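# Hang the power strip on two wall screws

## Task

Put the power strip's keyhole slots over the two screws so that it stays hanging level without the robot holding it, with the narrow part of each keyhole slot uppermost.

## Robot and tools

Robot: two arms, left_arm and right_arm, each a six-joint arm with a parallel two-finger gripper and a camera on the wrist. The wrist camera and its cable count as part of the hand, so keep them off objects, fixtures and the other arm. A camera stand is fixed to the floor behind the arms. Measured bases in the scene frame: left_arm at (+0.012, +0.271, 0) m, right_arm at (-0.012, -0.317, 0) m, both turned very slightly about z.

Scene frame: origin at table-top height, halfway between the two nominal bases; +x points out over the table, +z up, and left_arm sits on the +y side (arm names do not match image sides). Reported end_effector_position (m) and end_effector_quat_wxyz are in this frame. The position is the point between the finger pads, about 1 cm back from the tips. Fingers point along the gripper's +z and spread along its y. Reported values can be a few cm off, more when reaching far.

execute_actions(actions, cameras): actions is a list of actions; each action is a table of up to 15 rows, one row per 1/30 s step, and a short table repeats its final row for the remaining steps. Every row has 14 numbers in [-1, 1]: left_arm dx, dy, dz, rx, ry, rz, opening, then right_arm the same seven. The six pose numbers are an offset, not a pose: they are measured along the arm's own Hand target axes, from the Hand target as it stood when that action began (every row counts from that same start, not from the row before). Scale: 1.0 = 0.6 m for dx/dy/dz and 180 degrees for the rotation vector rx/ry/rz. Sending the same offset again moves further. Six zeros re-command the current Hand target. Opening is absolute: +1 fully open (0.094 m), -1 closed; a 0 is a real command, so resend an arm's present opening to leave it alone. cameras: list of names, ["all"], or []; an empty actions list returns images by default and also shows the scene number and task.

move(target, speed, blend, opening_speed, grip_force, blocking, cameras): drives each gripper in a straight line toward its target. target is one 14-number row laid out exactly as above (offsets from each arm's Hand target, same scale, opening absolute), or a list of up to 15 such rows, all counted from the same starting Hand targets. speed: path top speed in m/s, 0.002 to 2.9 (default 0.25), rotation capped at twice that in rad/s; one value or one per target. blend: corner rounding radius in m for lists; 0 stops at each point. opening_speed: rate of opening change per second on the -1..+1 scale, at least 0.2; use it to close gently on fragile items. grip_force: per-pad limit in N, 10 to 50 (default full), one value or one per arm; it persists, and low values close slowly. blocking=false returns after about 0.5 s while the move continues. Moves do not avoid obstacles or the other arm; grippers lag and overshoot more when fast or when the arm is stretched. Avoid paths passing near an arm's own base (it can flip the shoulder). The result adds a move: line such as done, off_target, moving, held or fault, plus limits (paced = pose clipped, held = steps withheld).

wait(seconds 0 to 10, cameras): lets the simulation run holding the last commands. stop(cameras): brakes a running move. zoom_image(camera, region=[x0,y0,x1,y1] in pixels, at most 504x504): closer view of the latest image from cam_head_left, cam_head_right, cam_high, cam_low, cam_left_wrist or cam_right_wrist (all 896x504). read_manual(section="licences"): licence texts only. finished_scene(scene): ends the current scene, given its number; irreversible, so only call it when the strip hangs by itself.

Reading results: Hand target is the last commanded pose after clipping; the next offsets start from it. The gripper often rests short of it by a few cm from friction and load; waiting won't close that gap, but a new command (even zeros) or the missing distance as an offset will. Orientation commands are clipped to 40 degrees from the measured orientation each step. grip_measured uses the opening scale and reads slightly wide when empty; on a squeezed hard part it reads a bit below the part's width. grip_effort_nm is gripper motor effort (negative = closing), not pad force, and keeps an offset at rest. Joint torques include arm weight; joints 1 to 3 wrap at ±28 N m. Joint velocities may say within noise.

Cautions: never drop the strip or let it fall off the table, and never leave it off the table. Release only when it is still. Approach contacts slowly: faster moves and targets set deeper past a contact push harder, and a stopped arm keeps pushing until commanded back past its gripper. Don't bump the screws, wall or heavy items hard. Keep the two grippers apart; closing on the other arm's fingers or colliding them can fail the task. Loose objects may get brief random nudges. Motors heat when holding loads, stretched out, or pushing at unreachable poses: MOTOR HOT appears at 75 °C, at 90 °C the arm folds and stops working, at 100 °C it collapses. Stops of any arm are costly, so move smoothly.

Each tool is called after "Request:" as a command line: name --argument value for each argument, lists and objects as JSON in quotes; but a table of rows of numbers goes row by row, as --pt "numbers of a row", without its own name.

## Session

Scene 1 done.

Request:
execute_actions --actions '[]'

Scene clock: 0.00 s.
left_arm: end_effector_position=(+0.4199, +0.2842, +0.1035) grip_measured=+1.000 grip_effort_nm=n/a end_effector_quat_wxyz=(+0.562, -0.050, +0.822, +0.083) | right_arm: end_effector_position=(+0.3855, -0.3699, +0.0908) grip_measured=+1.000 grip_effort_nm=n/a end_effector_quat_wxyz=(+0.572, +0.074, +0.814, -0.073)
Joint positions: left_arm=[-0.075 1.538 0.452 0.707 -0.28 -0.023 0.094] | right_arm=[-0.023 1.58 0.374 0.861 0.136 0.012 0.094]
Joint velocities: within noise
Joint torques (N m): no reading
Heat: left arm: 40 °C; right arm: 28 °C.
Hand target: left_arm +0.4235, +0.2845, +0.1130; +0.571, -0.052, +0.815, +0.082 | right_arm +0.3901, -0.3701, +0.1026; +0.585, +0.074, +0.804, -0.073
Tool commands: left_gripper/opening=+1.0 right_gripper/opening=+1.0

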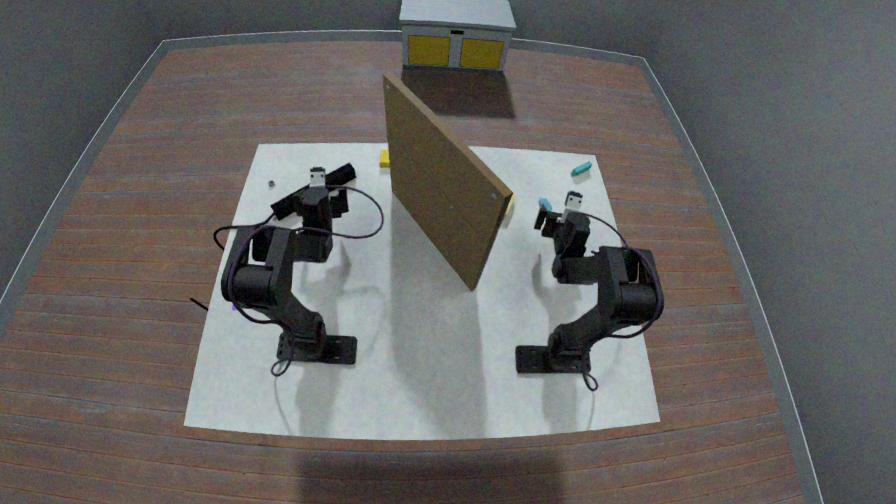

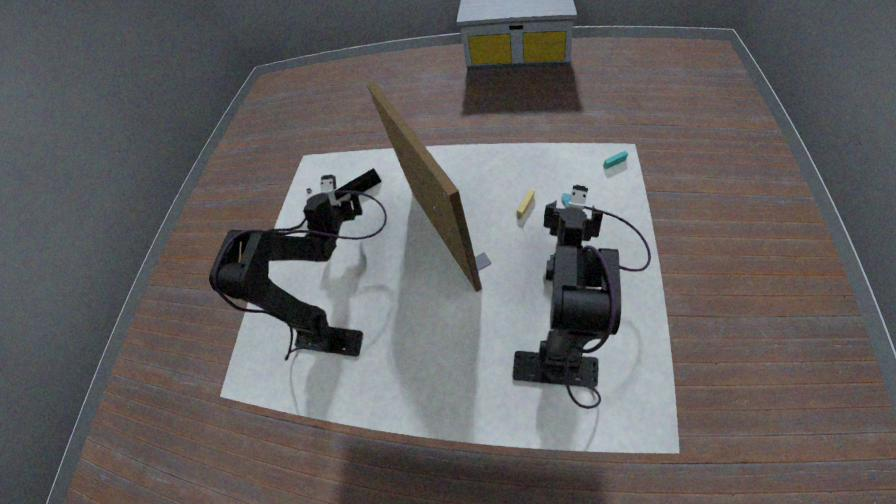

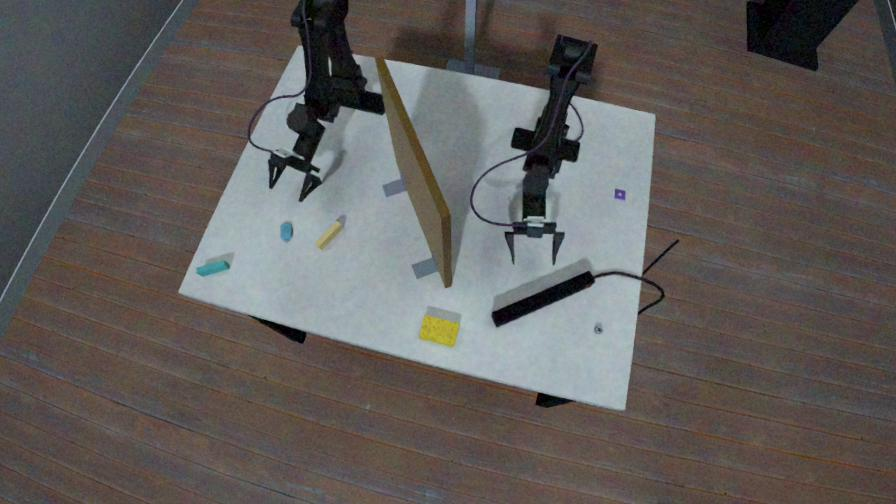

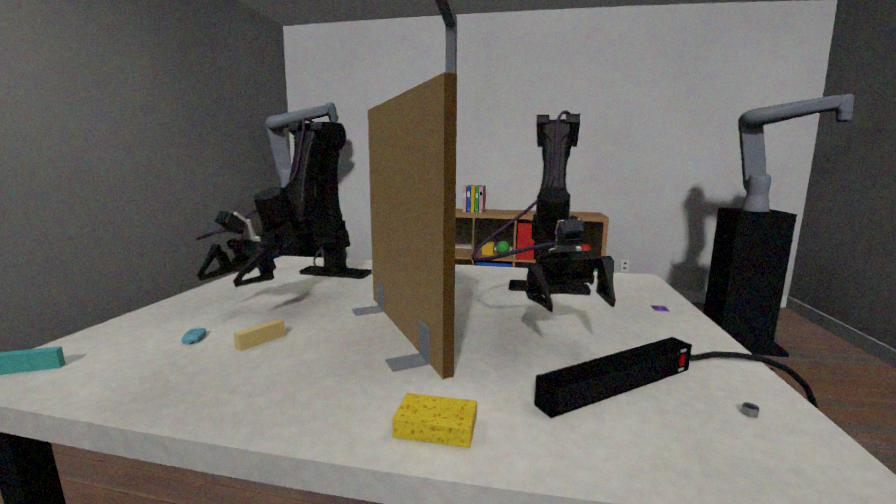

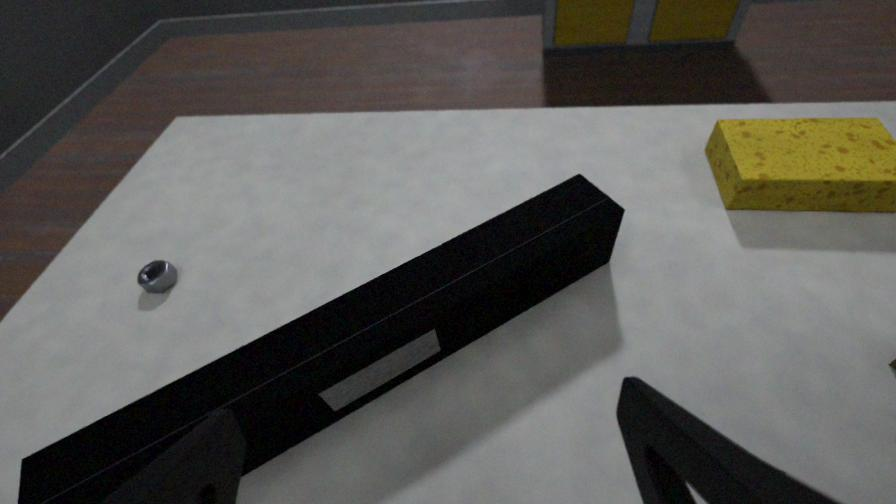

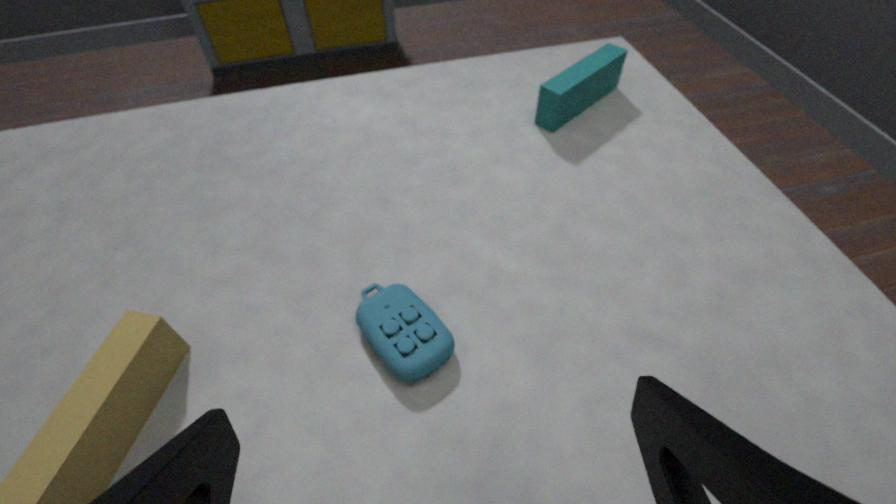

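Request:
zoom_image --camera "cam_low" --region '[500, 300, 840, 440]'

Request:
zoom_image --camera "cam_high" --region '[460, 220, 700, 360]'

Request:
zoom_image --camera "cam_head_left" --region '[360, 60, 530, 310]'

Request:
zoom_image --camera "cam_left_wrist" --region '[0, 150, 504, 504]'

Scaled by 1.482.

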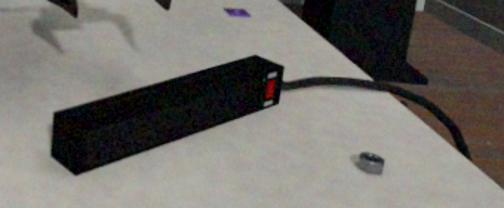

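Scaled by 2.100.

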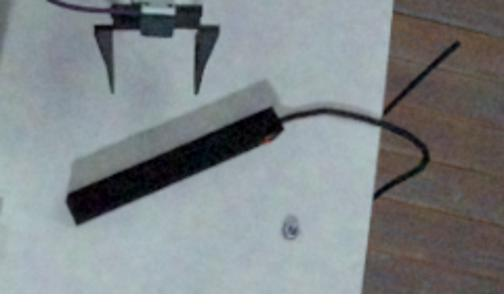

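Scaled by 2.016.

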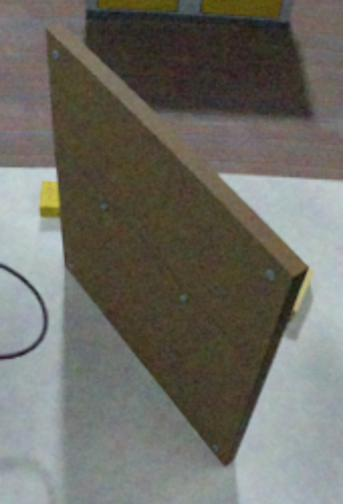

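Scaled by 1.000.

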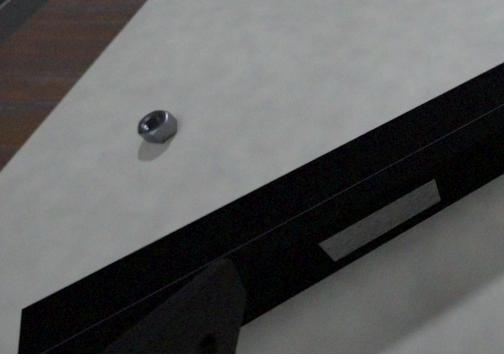

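Request:
move --target '[-0.219,-0.190,-0.359,0.398,-0.109,0.048,1,0,0,0,0,0,0,1]' --speed 0.25 --cameras '["cam_left_wrist","cam_head_left"]'

Scene clock: 85.90 s.
left_arm: end_effector_position=(+0.2943, +0.1358, +0.2850) grip_measured=+1.000 grip_effort_nm=-0.03 end_effector_quat_wxyz=(+0.605, +0.343, +0.626, -0.353) | right_arm: end_effector_position=(+0.3855, -0.3699, +0.0908) grip_measured=+1.000 grip_effort_nm=0.02 end_effector_quat_wxyz=(+0.572, +0.074, +0.814, -0.073)
Joint positions: left_arm=[0.114 0.977 0.552 0.384 1.126 0.01 0.094] | right_arm=[-0.023 1.58 0.374 0.861 0.136 0.012 0.094]
Joint torques (N m): left_arm=[-0.66 -1.63 9.95 1.29 0.41 -0.11] | right_arm=[-0.1 -5.56 5.09 1.99 0.04 -0.01]
Heat: left arm: 41 °C; right arm: 35 °C.
Hand target: left_arm +0.2904, +0.1298, +0.3001; +0.608, +0.361, +0.608, -0.361 | right_arm +0.3901, -0.3701, +0.1026; +0.585, +0.074, +0.804, -0.073
Off the commanded pose: left_arm 0.017 m, 3 deg | right_arm 0.013 m, 2 deg.
move: off_target (left_arm, right_arm)
Images, in order (width x height): cam_head_left 896x504, cam_left_wrist 896x504.

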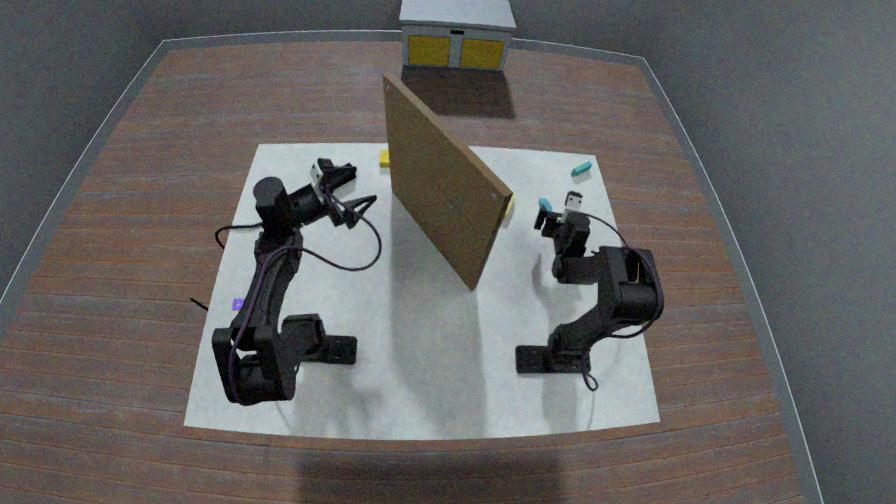

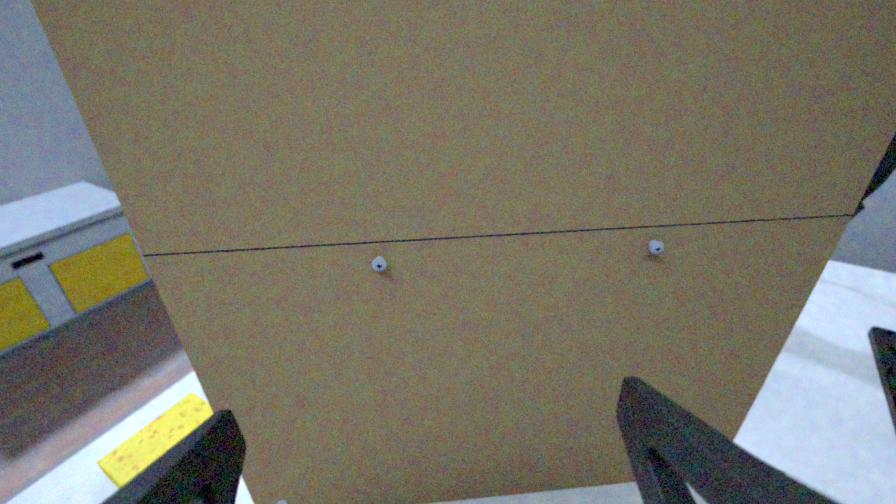

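Request:
move --target '[0.133,0.537,-0.182,-0.419,0.362,-0.419,1,0,0,0,0,0,0,1]' --speed 0.3 --cameras '["cam_left_wrist"]'

Scene clock: 121.33 s.
left_arm: end_effector_position=(+0.5231, +0.3774, +0.2241) grip_measured=+1.000 grip_effort_nm=-0.03 end_effector_quat_wxyz=(+0.217, -0.306, +0.926, -0.033) | right_arm: end_effector_position=(+0.3855, -0.3699, +0.0908) grip_measured=+1.000 grip_effort_nm=0.02 end_effector_quat_wxyz=(+0.572, +0.074, +0.814, -0.073)
Joint positions: left_arm=[0.227 2.409 2.833 -1.552 0.019 -0.432 0.094] | right_arm=[-0.023 1.58 0.374 0.861 0.136 0.012 0.094]
Joint torques (N m): left_arm=[0.46 -8.96 7.98 0.47 -0.19 -0.09] | right_arm=[-0.08 -5.6 5.12 2.01 0.05 0]
Heat: left arm: 42 °C; right arm: 37 °C.
Hand target: left_arm +0.5207, +0.3802, +0.2204; +0.000, -0.318, +0.948, +0.000 | right_arm +0.3901, -0.3701, +0.1026; +0.585, +0.074, +0.804, -0.073
Off the commanded pose: left_arm 0.005 m, 25 deg | right_arm 0.013 m, 2 deg.
elbow stopped short (left arm): the move would have taken joint 3 (elbow) straighter than the controller allows.
move: off_target (left_arm, right_arm)
Images, in order (width x height): cam_left_wrist 896x504.

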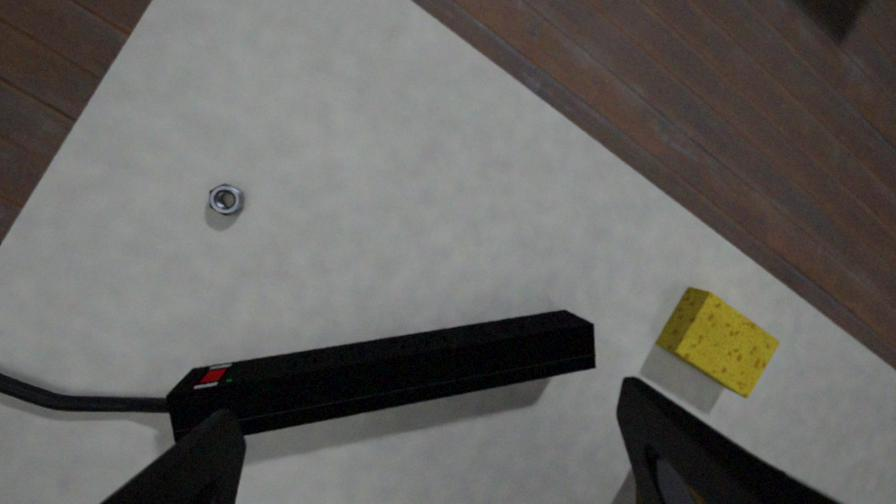

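Request:
move --pt "0.345 -0.016 0.0 0 -0.5 0 1 0 0 0 0 0 0 1" --pt "0.345 -0.016 0.25 0 -0.5 0 1 0 0 0 0 0 0 1" --speed 0.3 --blend 0.03 --cameras '["cam_left_wrist"]'

Scene clock: 166.53 s.
left_arm: end_effector_position=(+0.3612, +0.2467, +0.0637) grip_measured=+1.000 grip_effort_nm=-0.03 end_effector_quat_wxyz=(+0.635, -0.216, +0.703, +0.237) | right_arm: end_effector_position=(+0.3855, -0.3699, +0.0908) grip_measured=+1.000 grip_effort_nm=0.02 end_effector_quat_wxyz=(+0.572, +0.074, +0.814, -0.073)
Joint positions: left_arm=[-0.561 2.102 0.388 1.473 -1.225 -0.169 0.094] | right_arm=[-0.023 1.58 0.374 0.861 0.136 0.012 0.094]
Joint torques (N m): left_arm=[-0.34 -4.88 1.66 2.06 -0.31 0.07] | right_arm=[-0.1 -5.56 5.24 2.01 0.04 0.02]
Heat: left arm: 42 °C; right arm: 38 °C.
Hand target: left_arm +0.3611, +0.2479, +0.0704; +0.670, -0.224, +0.671, +0.225 | right_arm +0.3901, -0.3701, +0.1026; +0.585, +0.074, +0.804, -0.073
Off the commanded pose: left_arm 0.007 m, 6 deg | right_arm 0.013 m, 2 deg.
joint sent to its limit (left arm) — joint 4 (wrist pitch), upper limit. The joint targets are off in orientation, not in position.
move: off_target (left_arm, right_arm)
Images, in order (width x height): cam_left_wrist 896x504.

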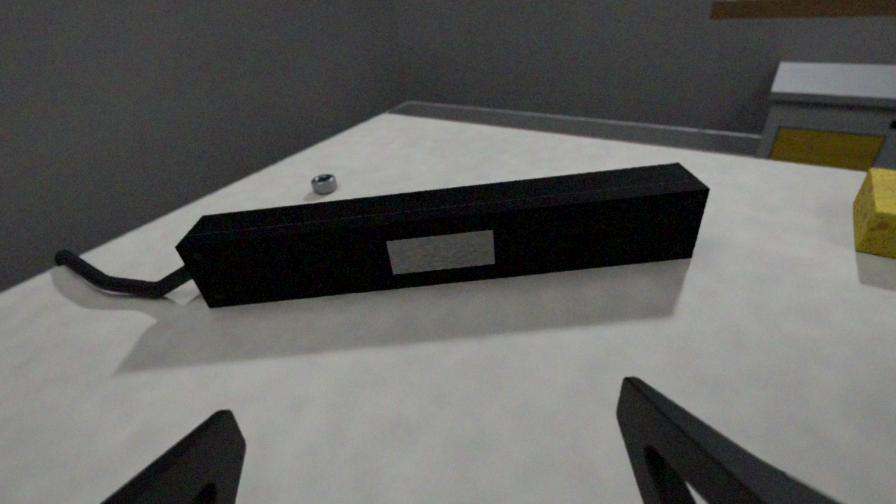

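Request:
zoom_image --camera "cam_left_wrist" --region '[480, 150, 720, 290]'

Request:
zoom_image --camera "cam_left_wrist" --region '[180, 190, 420, 330]'

Scaled by 2.100.

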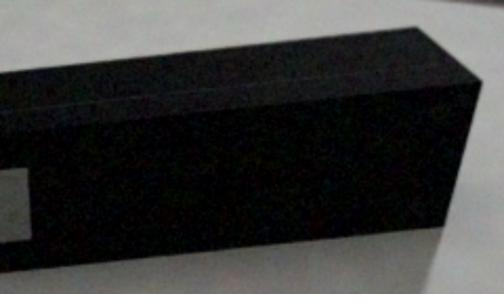

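Scaled by 2.100.

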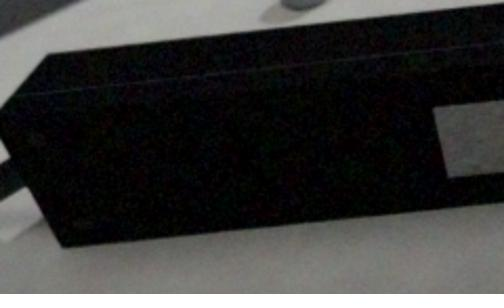

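Request:
zoom_image --camera "cam_left_wrist" --region '[560, 195, 640, 265]'

Request:
zoom_image --camera "cam_left_wrist" --region '[260, 215, 350, 295]'

Scaled by 6.300.

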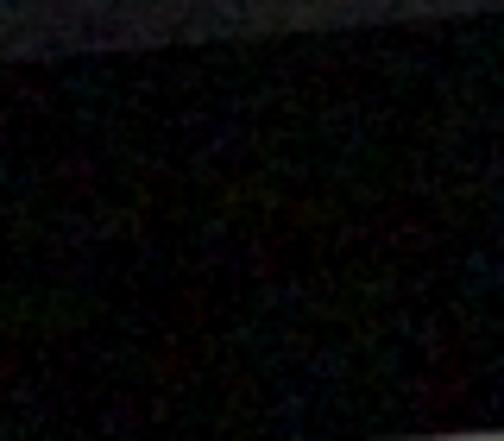

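Scaled by 5.600.

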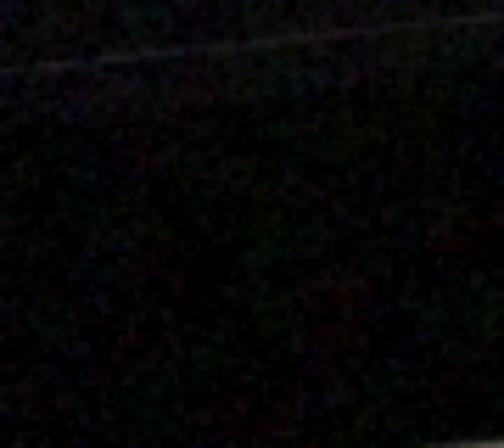

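Request:
move --pt "-0.15 0 -0.03 0.13 0.13 0.13 1 0 0 0 0 0 0 1" --pt "-0.083 -0.002 0.252 0.385 0.385 0.385 1 0 0 0 0 0 0 1" --speed 0.3 --blend 0.03 --cameras '["cam_left_wrist","cam_high"]'

Scene clock: 213.70 s.
left_arm: end_effector_position=(+0.4836, +0.3364, +0.1221) grip_measured=+1.000 grip_effort_nm=-0.04 end_effector_quat_wxyz=(+0.035, +0.440, +0.897, +0.020) | right_arm: end_effector_position=(+0.3855, -0.3699, +0.0908) grip_measured=+1.000 grip_effort_nm=0.02 end_effector_quat_wxyz=(+0.572, +0.074, +0.814, -0.073)
Joint positions: left_arm=[0.155 2.408 2.476 -1.559 0.006 1.049 0.094] | right_arm=[-0.023 1.58 0.374 0.861 0.136 0.012 0.094]
Joint torques (N m): left_arm=[0.46 -9.16 8.53 -0.16 -0.05 0.14] | right_arm=[0.01 -5.56 5.19 2.01 0.05 -0.01]
Heat: left arm: 40 °C; right arm: 40 °C.
Hand target: left_arm +0.4826, +0.3380, +0.1201; -0.001, +0.446, +0.895, +0.000 | right_arm +0.3901, -0.3701, +0.1026; +0.585, +0.074, +0.804, -0.073
Off the commanded pose: left_arm 0.003 m, 5 deg | right_arm 0.013 m, 2 deg.
joint sent to its limit (left arm) — joint 4 (wrist pitch), lower limit. The joint targets are off in position and orientation.
move: off_target (left_arm, right_arm)
Images, in order (width x height): cam_high 896x504, cam_left_wrist 896x504.

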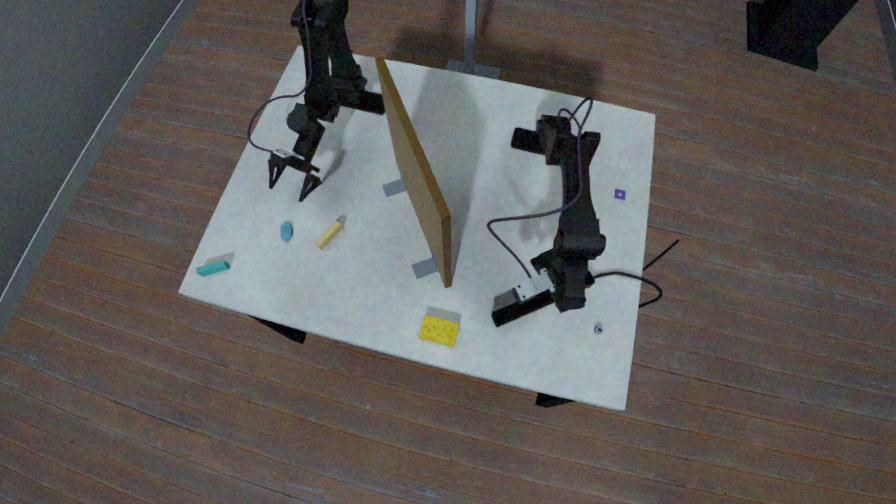

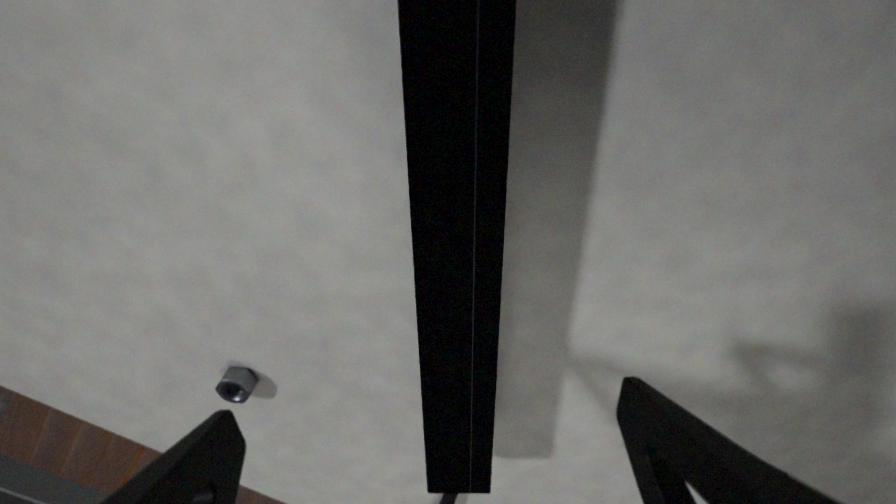

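Request:
move --target '[-0.004,-0.005,0.168,0,0,0,1,0,0,0,0,0,0,1]' --speed 0.12 --cameras '["cam_left_wrist","cam_low"]'

Scene clock: 233.10 s.
left_arm: end_effector_position=(+0.4792, +0.3360, +0.0305) grip_measured=+1.000 grip_effort_nm=-0.03 end_effector_quat_wxyz=(+0.004, +0.440, +0.898, +0.000) | right_arm: end_effector_position=(+0.3855, -0.3699, +0.0908) grip_measured=+1.000 grip_effort_nm=0.02 end_effector_quat_wxyz=(+0.572, +0.074, +0.814, -0.073)
Joint positions: left_arm=[0.155 2.422 2.135 -1.278 0.004 1.049 0.094] | right_arm=[-0.023 1.58 0.374 0.861 0.136 0.012 0.094]
Joint torques (N m): left_arm=[-0.13 -9.37 5.59 0.24 -0.06 0.08] | right_arm=[-0.02 -5.57 5.19 2.01 0.06 0.01]
Heat: left arm: 41 °C; right arm: 40 °C.
Hand target: left_arm +0.4815, +0.3343, +0.0193; -0.001, +0.446, +0.895, +0.000 | right_arm +0.3901, -0.3701, +0.1026; +0.585, +0.074, +0.804, -0.073
Off the commanded pose: left_arm 0.011 m, 1 deg | right_arm 0.013 m, 2 deg.
move: off_target (left_arm, right_arm)
Images, in order (width x height): cam_low 896x504, cam_left_wrist 896x504.

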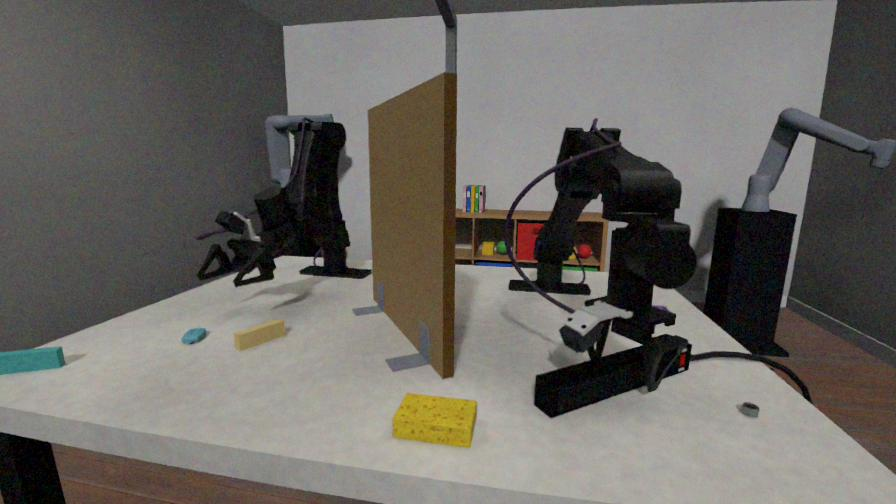

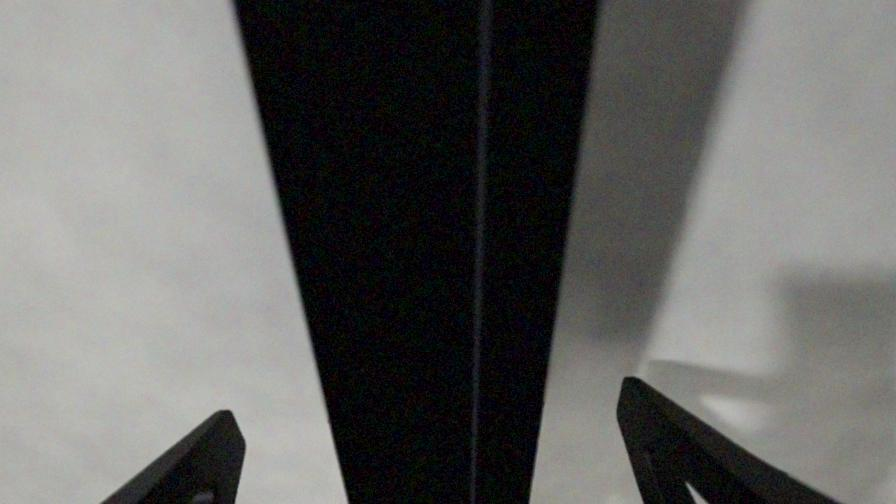

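Request:
move --target '[0,0,0,0,0,0,-0.6,0,0,0,0,0,0,1]' --opening_speed 0.8

Scene clock: 240.20 s.
left_arm: end_effector_position=(+0.4793, +0.3365, +0.0305) grip_measured=-0.289 grip_effort_nm=-1.05 end_effector_quat_wxyz=(+0.003, +0.441, +0.897, +0.001) | right_arm: end_effector_position=(+0.3855, -0.3699, +0.0908) grip_measured=+1.000 grip_effort_nm=0.02 end_effector_quat_wxyz=(+0.572, +0.074, +0.814, -0.073)
Joint positions: left_arm=[0.155 2.422 2.135 -1.277 0.002 1.051 0.033] | right_arm=[-0.023 1.58 0.374 0.861 0.136 0.012 0.094]
Joint torques (N m): left_arm=[-0.13 -9.42 5.57 0.23 -0.04 0.07] | right_arm=[-0.02 -5.59 5.2 1.99 0.05 0.01]
Heat: left arm: 41 °C; right arm: 40 °C.
Hand target: left_arm +0.4815, +0.3343, +0.0193; -0.001, +0.446, +0.895, +0.000 | right_arm +0.3901, -0.3701, +0.1026; +0.585, +0.074, +0.804, -0.073
Off the commanded pose: left_arm 0.012 m, 1 deg | right_arm 0.013 m, 2 deg.
move: off_target (left_arm, right_arm)

Request:
move --pt "0 0 -0.10 0 0 0 -0.6 0 0 0 0 0 0 1" --pt "-0.006 -0.173 -0.118 -0.361 0 0 -0.6 0 0 0 0 0 0 1" --speed 0.15 --blend 0.02 --cameras '["cam_left_wrist","cam_low","cam_high"]'

Scene clock: 255.77 s.
left_arm: end_effector_position=(+0.3954, +0.2654, +0.0631) grip_measured=-0.290 grip_effort_nm=-1.05 end_effector_quat_wxyz=(+0.215, +0.406, +0.769, +0.445) | right_arm: end_effector_position=(+0.3855, -0.3699, +0.0908) grip_measured=+1.000 grip_effort_nm=0.02 end_effector_quat_wxyz=(+0.572, +0.074, +0.814, -0.073)
Joint positions: left_arm=[-0.346 1.671 0.672 0.165 -0.807 0.934 0.033] | right_arm=[-0.023 1.58 0.374 0.861 0.136 0.012 0.094]
Joint torques (N m): left_arm=[-0.55 -8.16 5.24 1.65 -1.3 0.24] | right_arm=[-0.09 -5.57 5.16 1.98 0.03 0]
Heat: left arm: 40 °C; right arm: 41 °C.
Hand target: left_arm +0.4009, +0.2689, +0.0902; +0.239, +0.377, +0.755, +0.481 | right_arm +0.3901, -0.3701, +0.1026; +0.585, +0.074, +0.804, -0.073
Off the commanded pose: left_arm 0.028 m, 6 deg | right_arm 0.013 m, 2 deg.
move: off_target (left_arm, right_arm)
Images, in order (width x height): cam_high 896x504, cam_low 896x504, cam_left_wrist 896x504.

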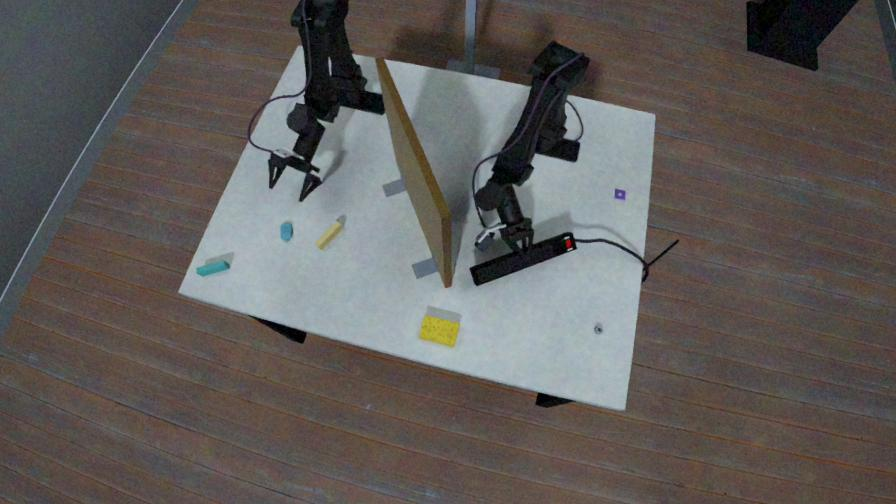

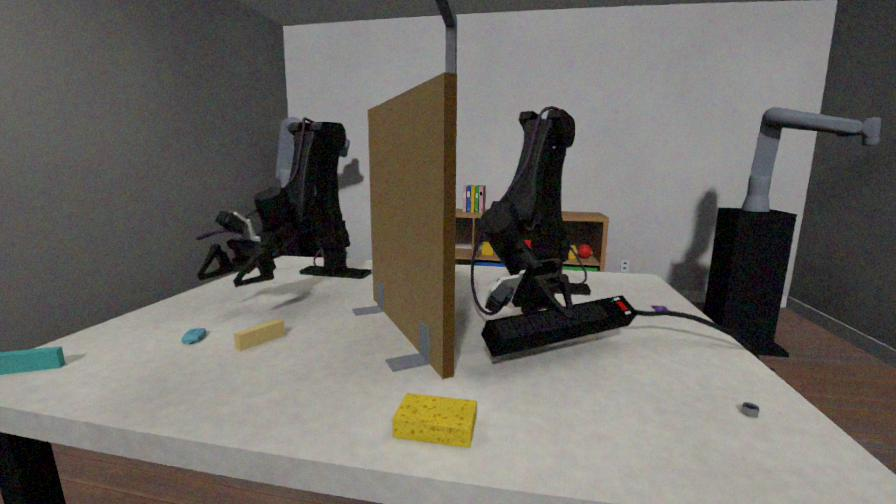

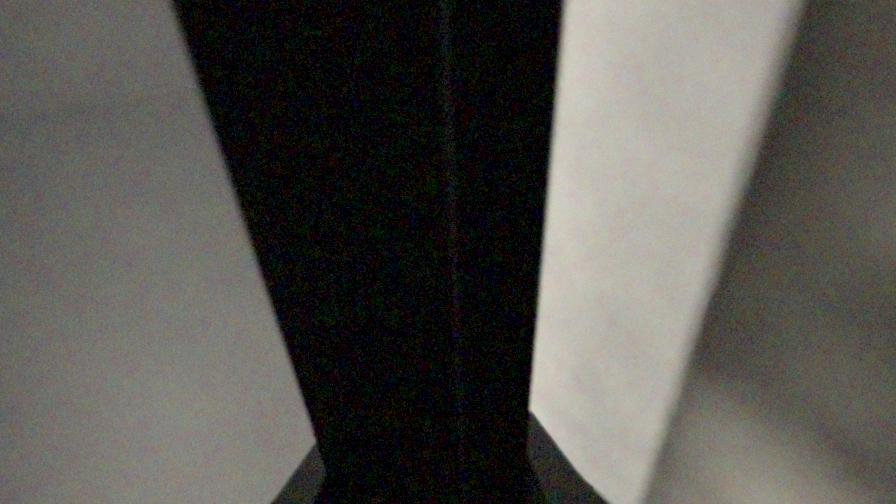

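Request:
zoom_image --camera "cam_low" --region '[470, 280, 650, 370]'

Request:
zoom_image --camera "cam_high" --region '[450, 210, 610, 310]'

Scaled by 2.800.

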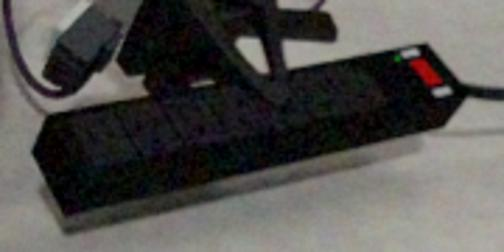

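Scaled by 3.150.

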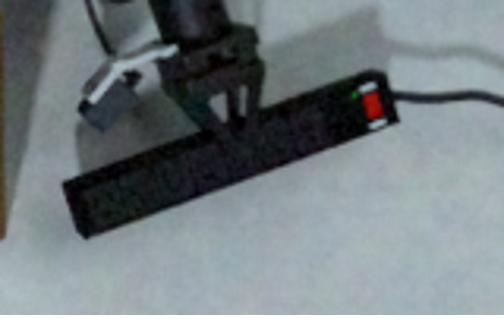

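Request:
move --target '[0,-0.058,0.027,-0.03,0,0,-0.6,0,0,0,0,0,0,1]' --speed 0.08 --cameras '["cam_low"]'

Request:
zoom_image --camera "cam_low" --region '[470, 260, 650, 370]'

Scene clock: 269.83 s.
left_arm: end_effector_position=(+0.3988, +0.2666, +0.0400) grip_measured=-0.290 grip_effort_nm=-1.05 end_effector_quat_wxyz=(+0.248, +0.387, +0.742, +0.488) | right_arm: end_effector_position=(+0.3855, -0.3699, +0.0908) grip_measured=+1.000 grip_effort_nm=0.02 end_effector_quat_wxyz=(+0.572, +0.074, +0.814, -0.073)
Joint positions: left_arm=[-0.365 1.833 0.558 0.591 -0.882 1.02 0.033] | right_arm=[-0.023 1.58 0.374 0.861 0.136 0.012 0.094]
Joint torques (N m): left_arm=[-0.7 -5.22 4.03 1.86 -1.04 0.21] | right_arm=[-0.06 -5.57 5.26 1.99 0.01 -0.02]
Heat: left arm: 40 °C; right arm: 41 °C.
Hand target: left_arm +0.4008, +0.2689, +0.0518; +0.256, +0.365, +0.732, +0.516 | right_arm +0.3901, -0.3701, +0.1026; +0.585, +0.074, +0.804, -0.073
Off the commanded pose: left_arm 0.012 m, 4 deg | right_arm 0.013 m, 2 deg.
move: off_target (left_arm, right_arm)
Images, in order (width x height): cam_low 896x504.

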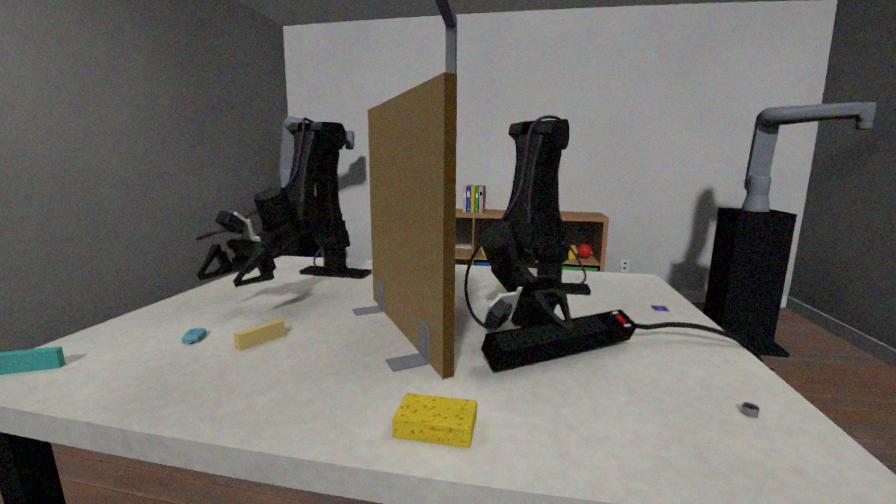

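Scaled by 2.800.

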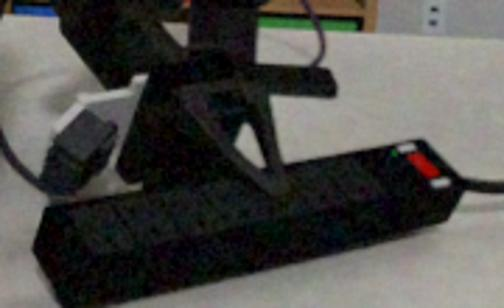

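Request:
move --target '[0,-0.022,0.008,0,0,0,-0.6,0,0,0,0,0,0,1]' --speed 0.06 --cameras '["cam_low"]'

Request:
zoom_image --camera "cam_low" --region '[470, 260, 650, 370]'

Scene clock: 277.07 s.
left_arm: end_effector_position=(+0.4022, +0.2666, +0.0319) grip_measured=-0.290 grip_effort_nm=-1.05 end_effector_quat_wxyz=(+0.257, +0.377, +0.741, +0.493) | right_arm: end_effector_position=(+0.3855, -0.3699, +0.0908) grip_measured=+1.000 grip_effort_nm=0.02 end_effector_quat_wxyz=(+0.572, +0.074, +0.814, -0.073)
Joint positions: left_arm=[-0.365 1.897 0.554 0.689 -0.893 1.022 0.033] | right_arm=[-0.023 1.58 0.374 0.861 0.136 0.012 0.094]
Joint torques (N m): left_arm=[-0.59 -5.14 3.48 1.72 -0.96 0.24] | right_arm=[-0.02 -5.61 5.09 2 0.04 0]
Heat: left arm: 40 °C; right arm: 41 °C.
Hand target: left_arm +0.4009, +0.2689, +0.0378; +0.256, +0.365, +0.732, +0.516 | right_arm +0.3901, -0.3701, +0.1026; +0.585, +0.074, +0.804, -0.073
Off the commanded pose: left_arm 0.006 m, 3 deg | right_arm 0.013 m, 2 deg.
move: off_target (left_arm, right_arm)
Images, in order (width x height): cam_low 896x504.

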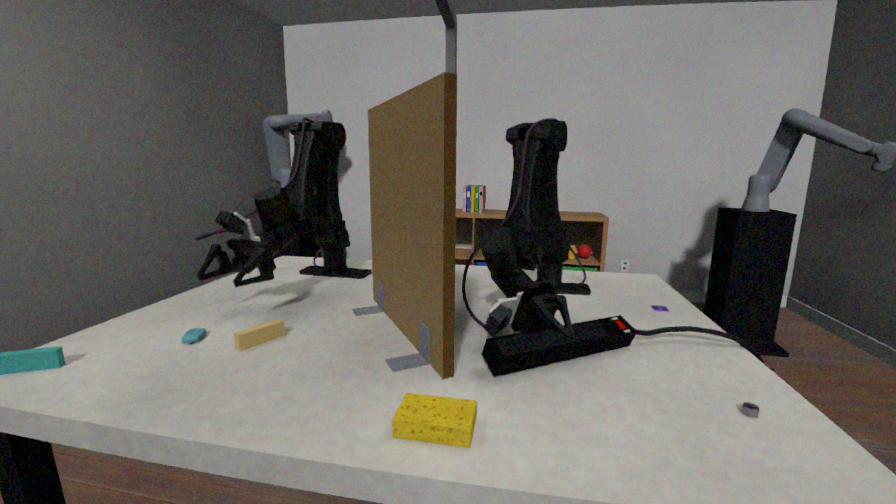

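Scaled by 2.800.

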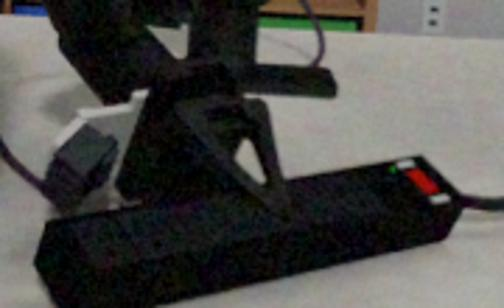

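Request:
move --pt "0 -0.012 0.004 0 0 0 -0.6 0 0 0 0 0 0 1" --pt "0 -0.012 0.004 0 0 0 0.1 0 0 0 0 0 0 1" --speed 0.06 --opening_speed 0.35 --cameras '["cam_low","cam_left_wrist"]'

Request:
zoom_image --camera "cam_low" --region '[470, 260, 650, 370]'

Scene clock: 285.40 s.
left_arm: end_effector_position=(+0.4036, +0.2665, +0.0328) grip_measured=+0.099 grip_effort_nm=0.06 end_effector_quat_wxyz=(+0.261, +0.368, +0.734, +0.508) | right_arm: end_effector_position=(+0.3855, -0.3699, +0.0908) grip_measured=+1.000 grip_effort_nm=0.02 end_effector_quat_wxyz=(+0.572, +0.074, +0.814, -0.073)
Joint positions: left_arm=[-0.374 1.932 0.55 0.764 -0.928 1.044 0.052] | right_arm=[-0.023 1.58 0.374 0.861 0.136 0.012 0.094]
Joint torques (N m): left_arm=[-0.61 -4.79 3.04 1.48 -0.57 0.06] | right_arm=[0.02 -5.57 5.3 2 0.03 0.02]
Heat: left arm: 40 °C; right arm: 41 °C.
Hand target: left_arm +0.4007, +0.2689, +0.0302; +0.256, +0.365, +0.732, +0.516 | right_arm +0.3901, -0.3701, +0.1026; +0.585, +0.074, +0.804, -0.073
Off the commanded pose: left_arm 0.005 m, 1 deg | right_arm 0.013 m, 2 deg.
move: off_target (right_arm)
Images, in order (width x height): cam_low 896x504, cam_left_wrist 896x504.

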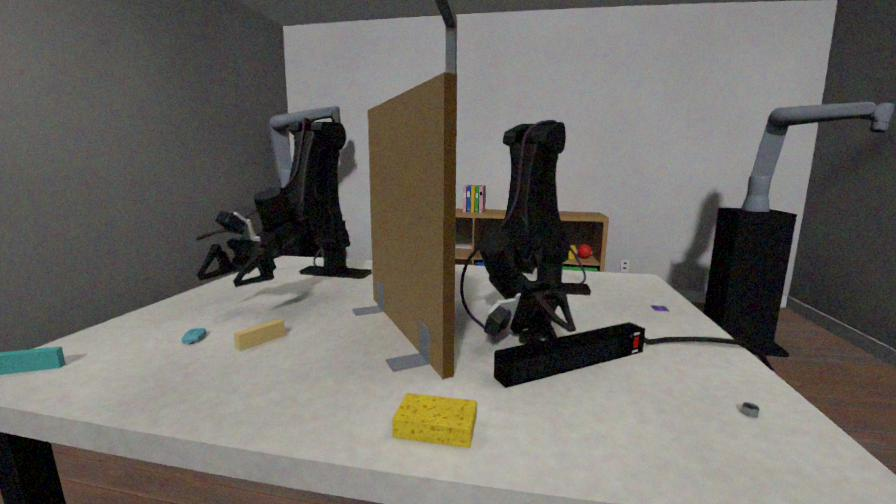

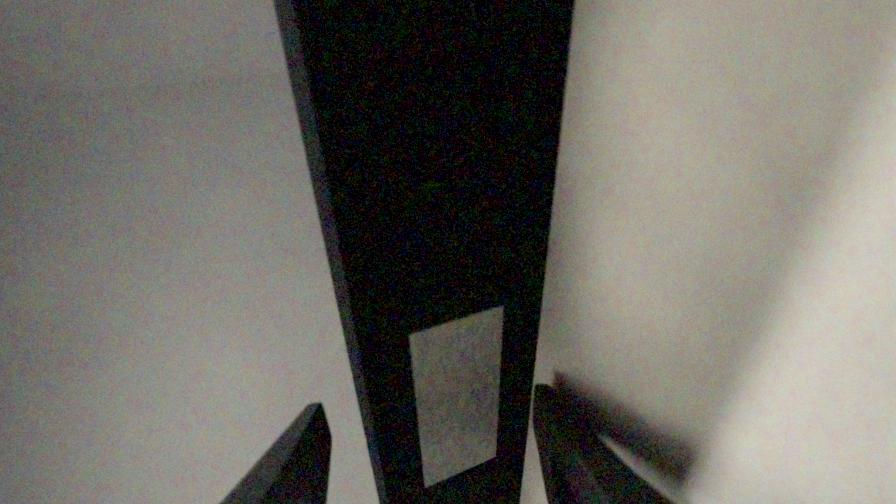

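Scaled by 2.800.

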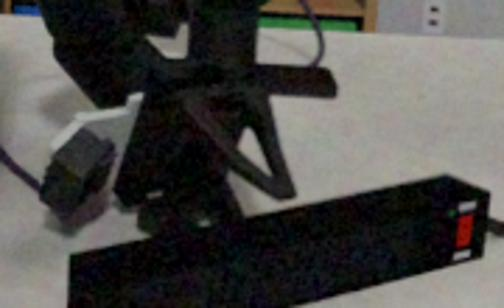

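Request:
move --pt "0 -0.003 -0.105 0 0 0 0.1 0 0 0 0 0 0 1" --pt "0 0.06 -0.12 0 0 0 0.1 0 0 0 0 0 0 1" --pt "0 0.147 -0.034 0.389 0 0 1 0 0 0 0 0 0 1" --speed 0.2 --blend '[0.01,0.03,0]' --cameras '["cam_left_wrist","cam_high"]'

Scene clock: 352.23 s.
left_arm: end_effector_position=(+0.4072, +0.2790, +0.1189) grip_measured=+0.998 grip_effort_nm=0.06 end_effector_quat_wxyz=(+0.002, +0.440, +0.898, +0.015) | right_arm: end_effector_position=(+0.3855, -0.3699, +0.0908) grip_measured=+1.000 grip_effort_nm=0.02 end_effector_quat_wxyz=(+0.572, +0.074, +0.814, -0.073)
Joint positions: left_arm=[0.023 2.041 1.862 -1.375 -0.026 0.916 0.094] | right_arm=[-0.023 1.58 0.374 0.861 0.136 0.012 0.094]
Joint torques (N m): left_arm=[0.28 -7.21 8.85 -0.22 0.22 0.18] | right_arm=[-0.1 -5.6 5.15 1.97 0.03 0]
Heat: left arm: 40 °C; right arm: 42 °C.
Hand target: left_arm +0.4092, +0.2750, +0.1201; +0.001, +0.446, +0.895, +0.003 | right_arm +0.3901, -0.3701, +0.1026; +0.585, +0.074, +0.804, -0.073
Off the commanded pose: left_arm 0.005 m, 2 deg | right_arm 0.013 m, 2 deg.
move: off_target (right_arm); blend cut to 0.0194 m at target 2
Images, in order (width x height): cam_high 896x504, cam_left_wrist 896x504.

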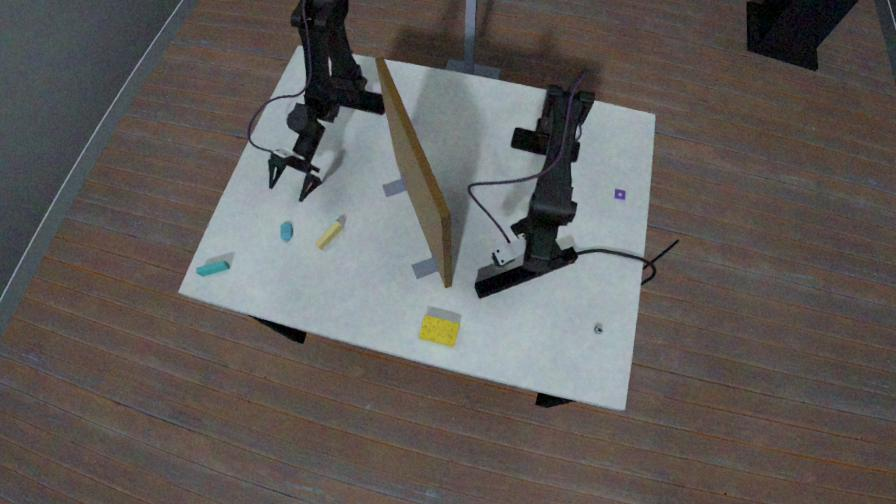

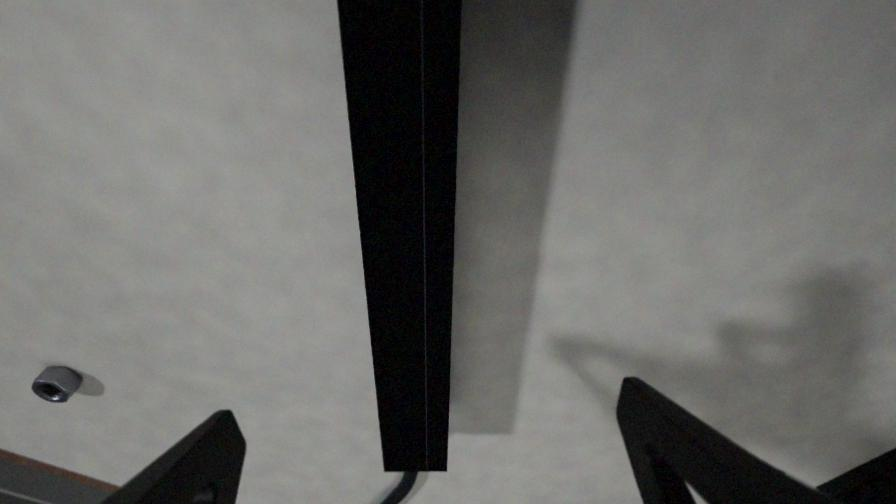

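Request:
move --pt "0 0.018 0.17 0 0 0 1 0 0 0 0 0 0 1" --pt "0 0.018 0.17 0 0 0 -0.6 0 0 0 0 0 0 1" --speed 0.15 --opening_speed 0.8 --cameras '["cam_left_wrist"]'

Scene clock: 365.03 s.
left_arm: end_effector_position=(+0.4165, +0.2851, +0.0249) grip_measured=-0.287 grip_effort_nm=-1.05 end_effector_quat_wxyz=(-0.003, +0.444, +0.896, +0.013) | right_arm: end_effector_position=(+0.3855, -0.3699, +0.0908) grip_measured=+1.000 grip_effort_nm=0.02 end_effector_quat_wxyz=(+0.572, +0.074, +0.814, -0.073)
Joint positions: left_arm=[0.039 2.13 1.621 -1.055 -0.025 0.941 0.033] | right_arm=[-0.023 1.58 0.374 0.861 0.136 0.012 0.094]
Joint torques (N m): left_arm=[0.53 -8.09 5.5 0.22 0.21 0.08] | right_arm=[-0.02 -5.63 5.12 2.03 0.03 0.02]
Heat: left arm: 41 °C; right arm: 42 °C.
Hand target: left_arm +0.4182, +0.2820, +0.0182; +0.001, +0.446, +0.895, +0.003 | right_arm +0.3901, -0.3701, +0.1026; +0.585, +0.074, +0.804, -0.073
Off the commanded pose: left_arm 0.008 m, 1 deg | right_arm 0.013 m, 2 deg.
move: off_target (right_arm)
Images, in order (width x height): cam_left_wrist 896x504.

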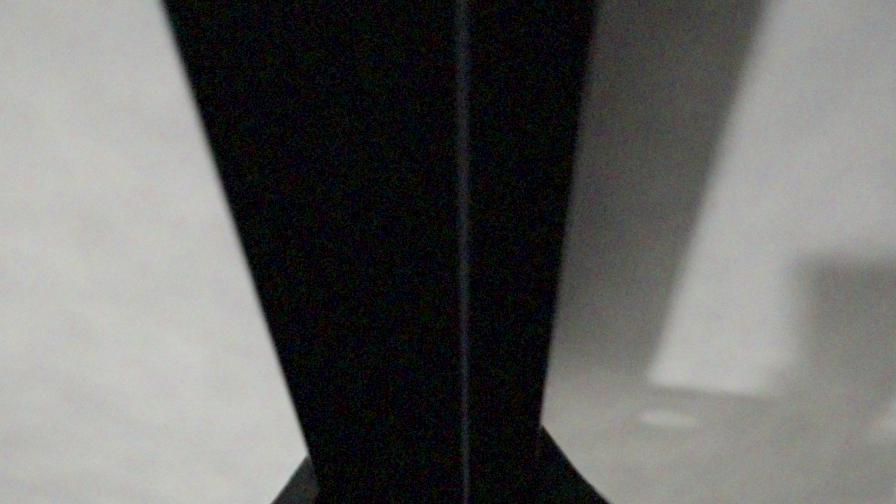

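Request:
move --pt "0 0 -0.08 0 0 0 -0.6 0 0 0 0 0 0 1" --pt "0 -0.03 -0.07 -0.35 0 0 -0.6 0 0 0 0 0 0 1" --speed 0.15 --blend 0.02

Scene clock: 374.77 s.
left_arm: end_effector_position=(+0.3980, +0.2703, +0.0482) grip_measured=-0.290 grip_effort_nm=-1.05 end_effector_quat_wxyz=(+0.220, +0.398, +0.773, +0.442) | right_arm: end_effector_position=(+0.3855, -0.3699, +0.0908) grip_measured=+1.000 grip_effort_nm=0.02 end_effector_quat_wxyz=(+0.572, +0.074, +0.814, -0.073)
Joint positions: left_arm=[-0.327 1.725 0.647 0.259 -0.793 0.934 0.033] | right_arm=[-0.023 1.58 0.374 0.861 0.136 0.012 0.094]
Joint torques (N m): left_arm=[-0.7 -5.14 5.08 1.78 -1.07 0.17] | right_arm=[0.02 -5.56 5.12 2.01 0.03 0.01]
Heat: left arm: 40 °C; right arm: 42 °C.
Hand target: left_arm +0.4036, +0.2710, +0.0601; +0.234, +0.380, +0.762, +0.470 | right_arm +0.3901, -0.3701, +0.1026; +0.585, +0.074, +0.804, -0.073
Off the commanded pose: left_arm 0.013 m, 4 deg | right_arm 0.013 m, 2 deg.
move: off_target (left_arm, right_arm)


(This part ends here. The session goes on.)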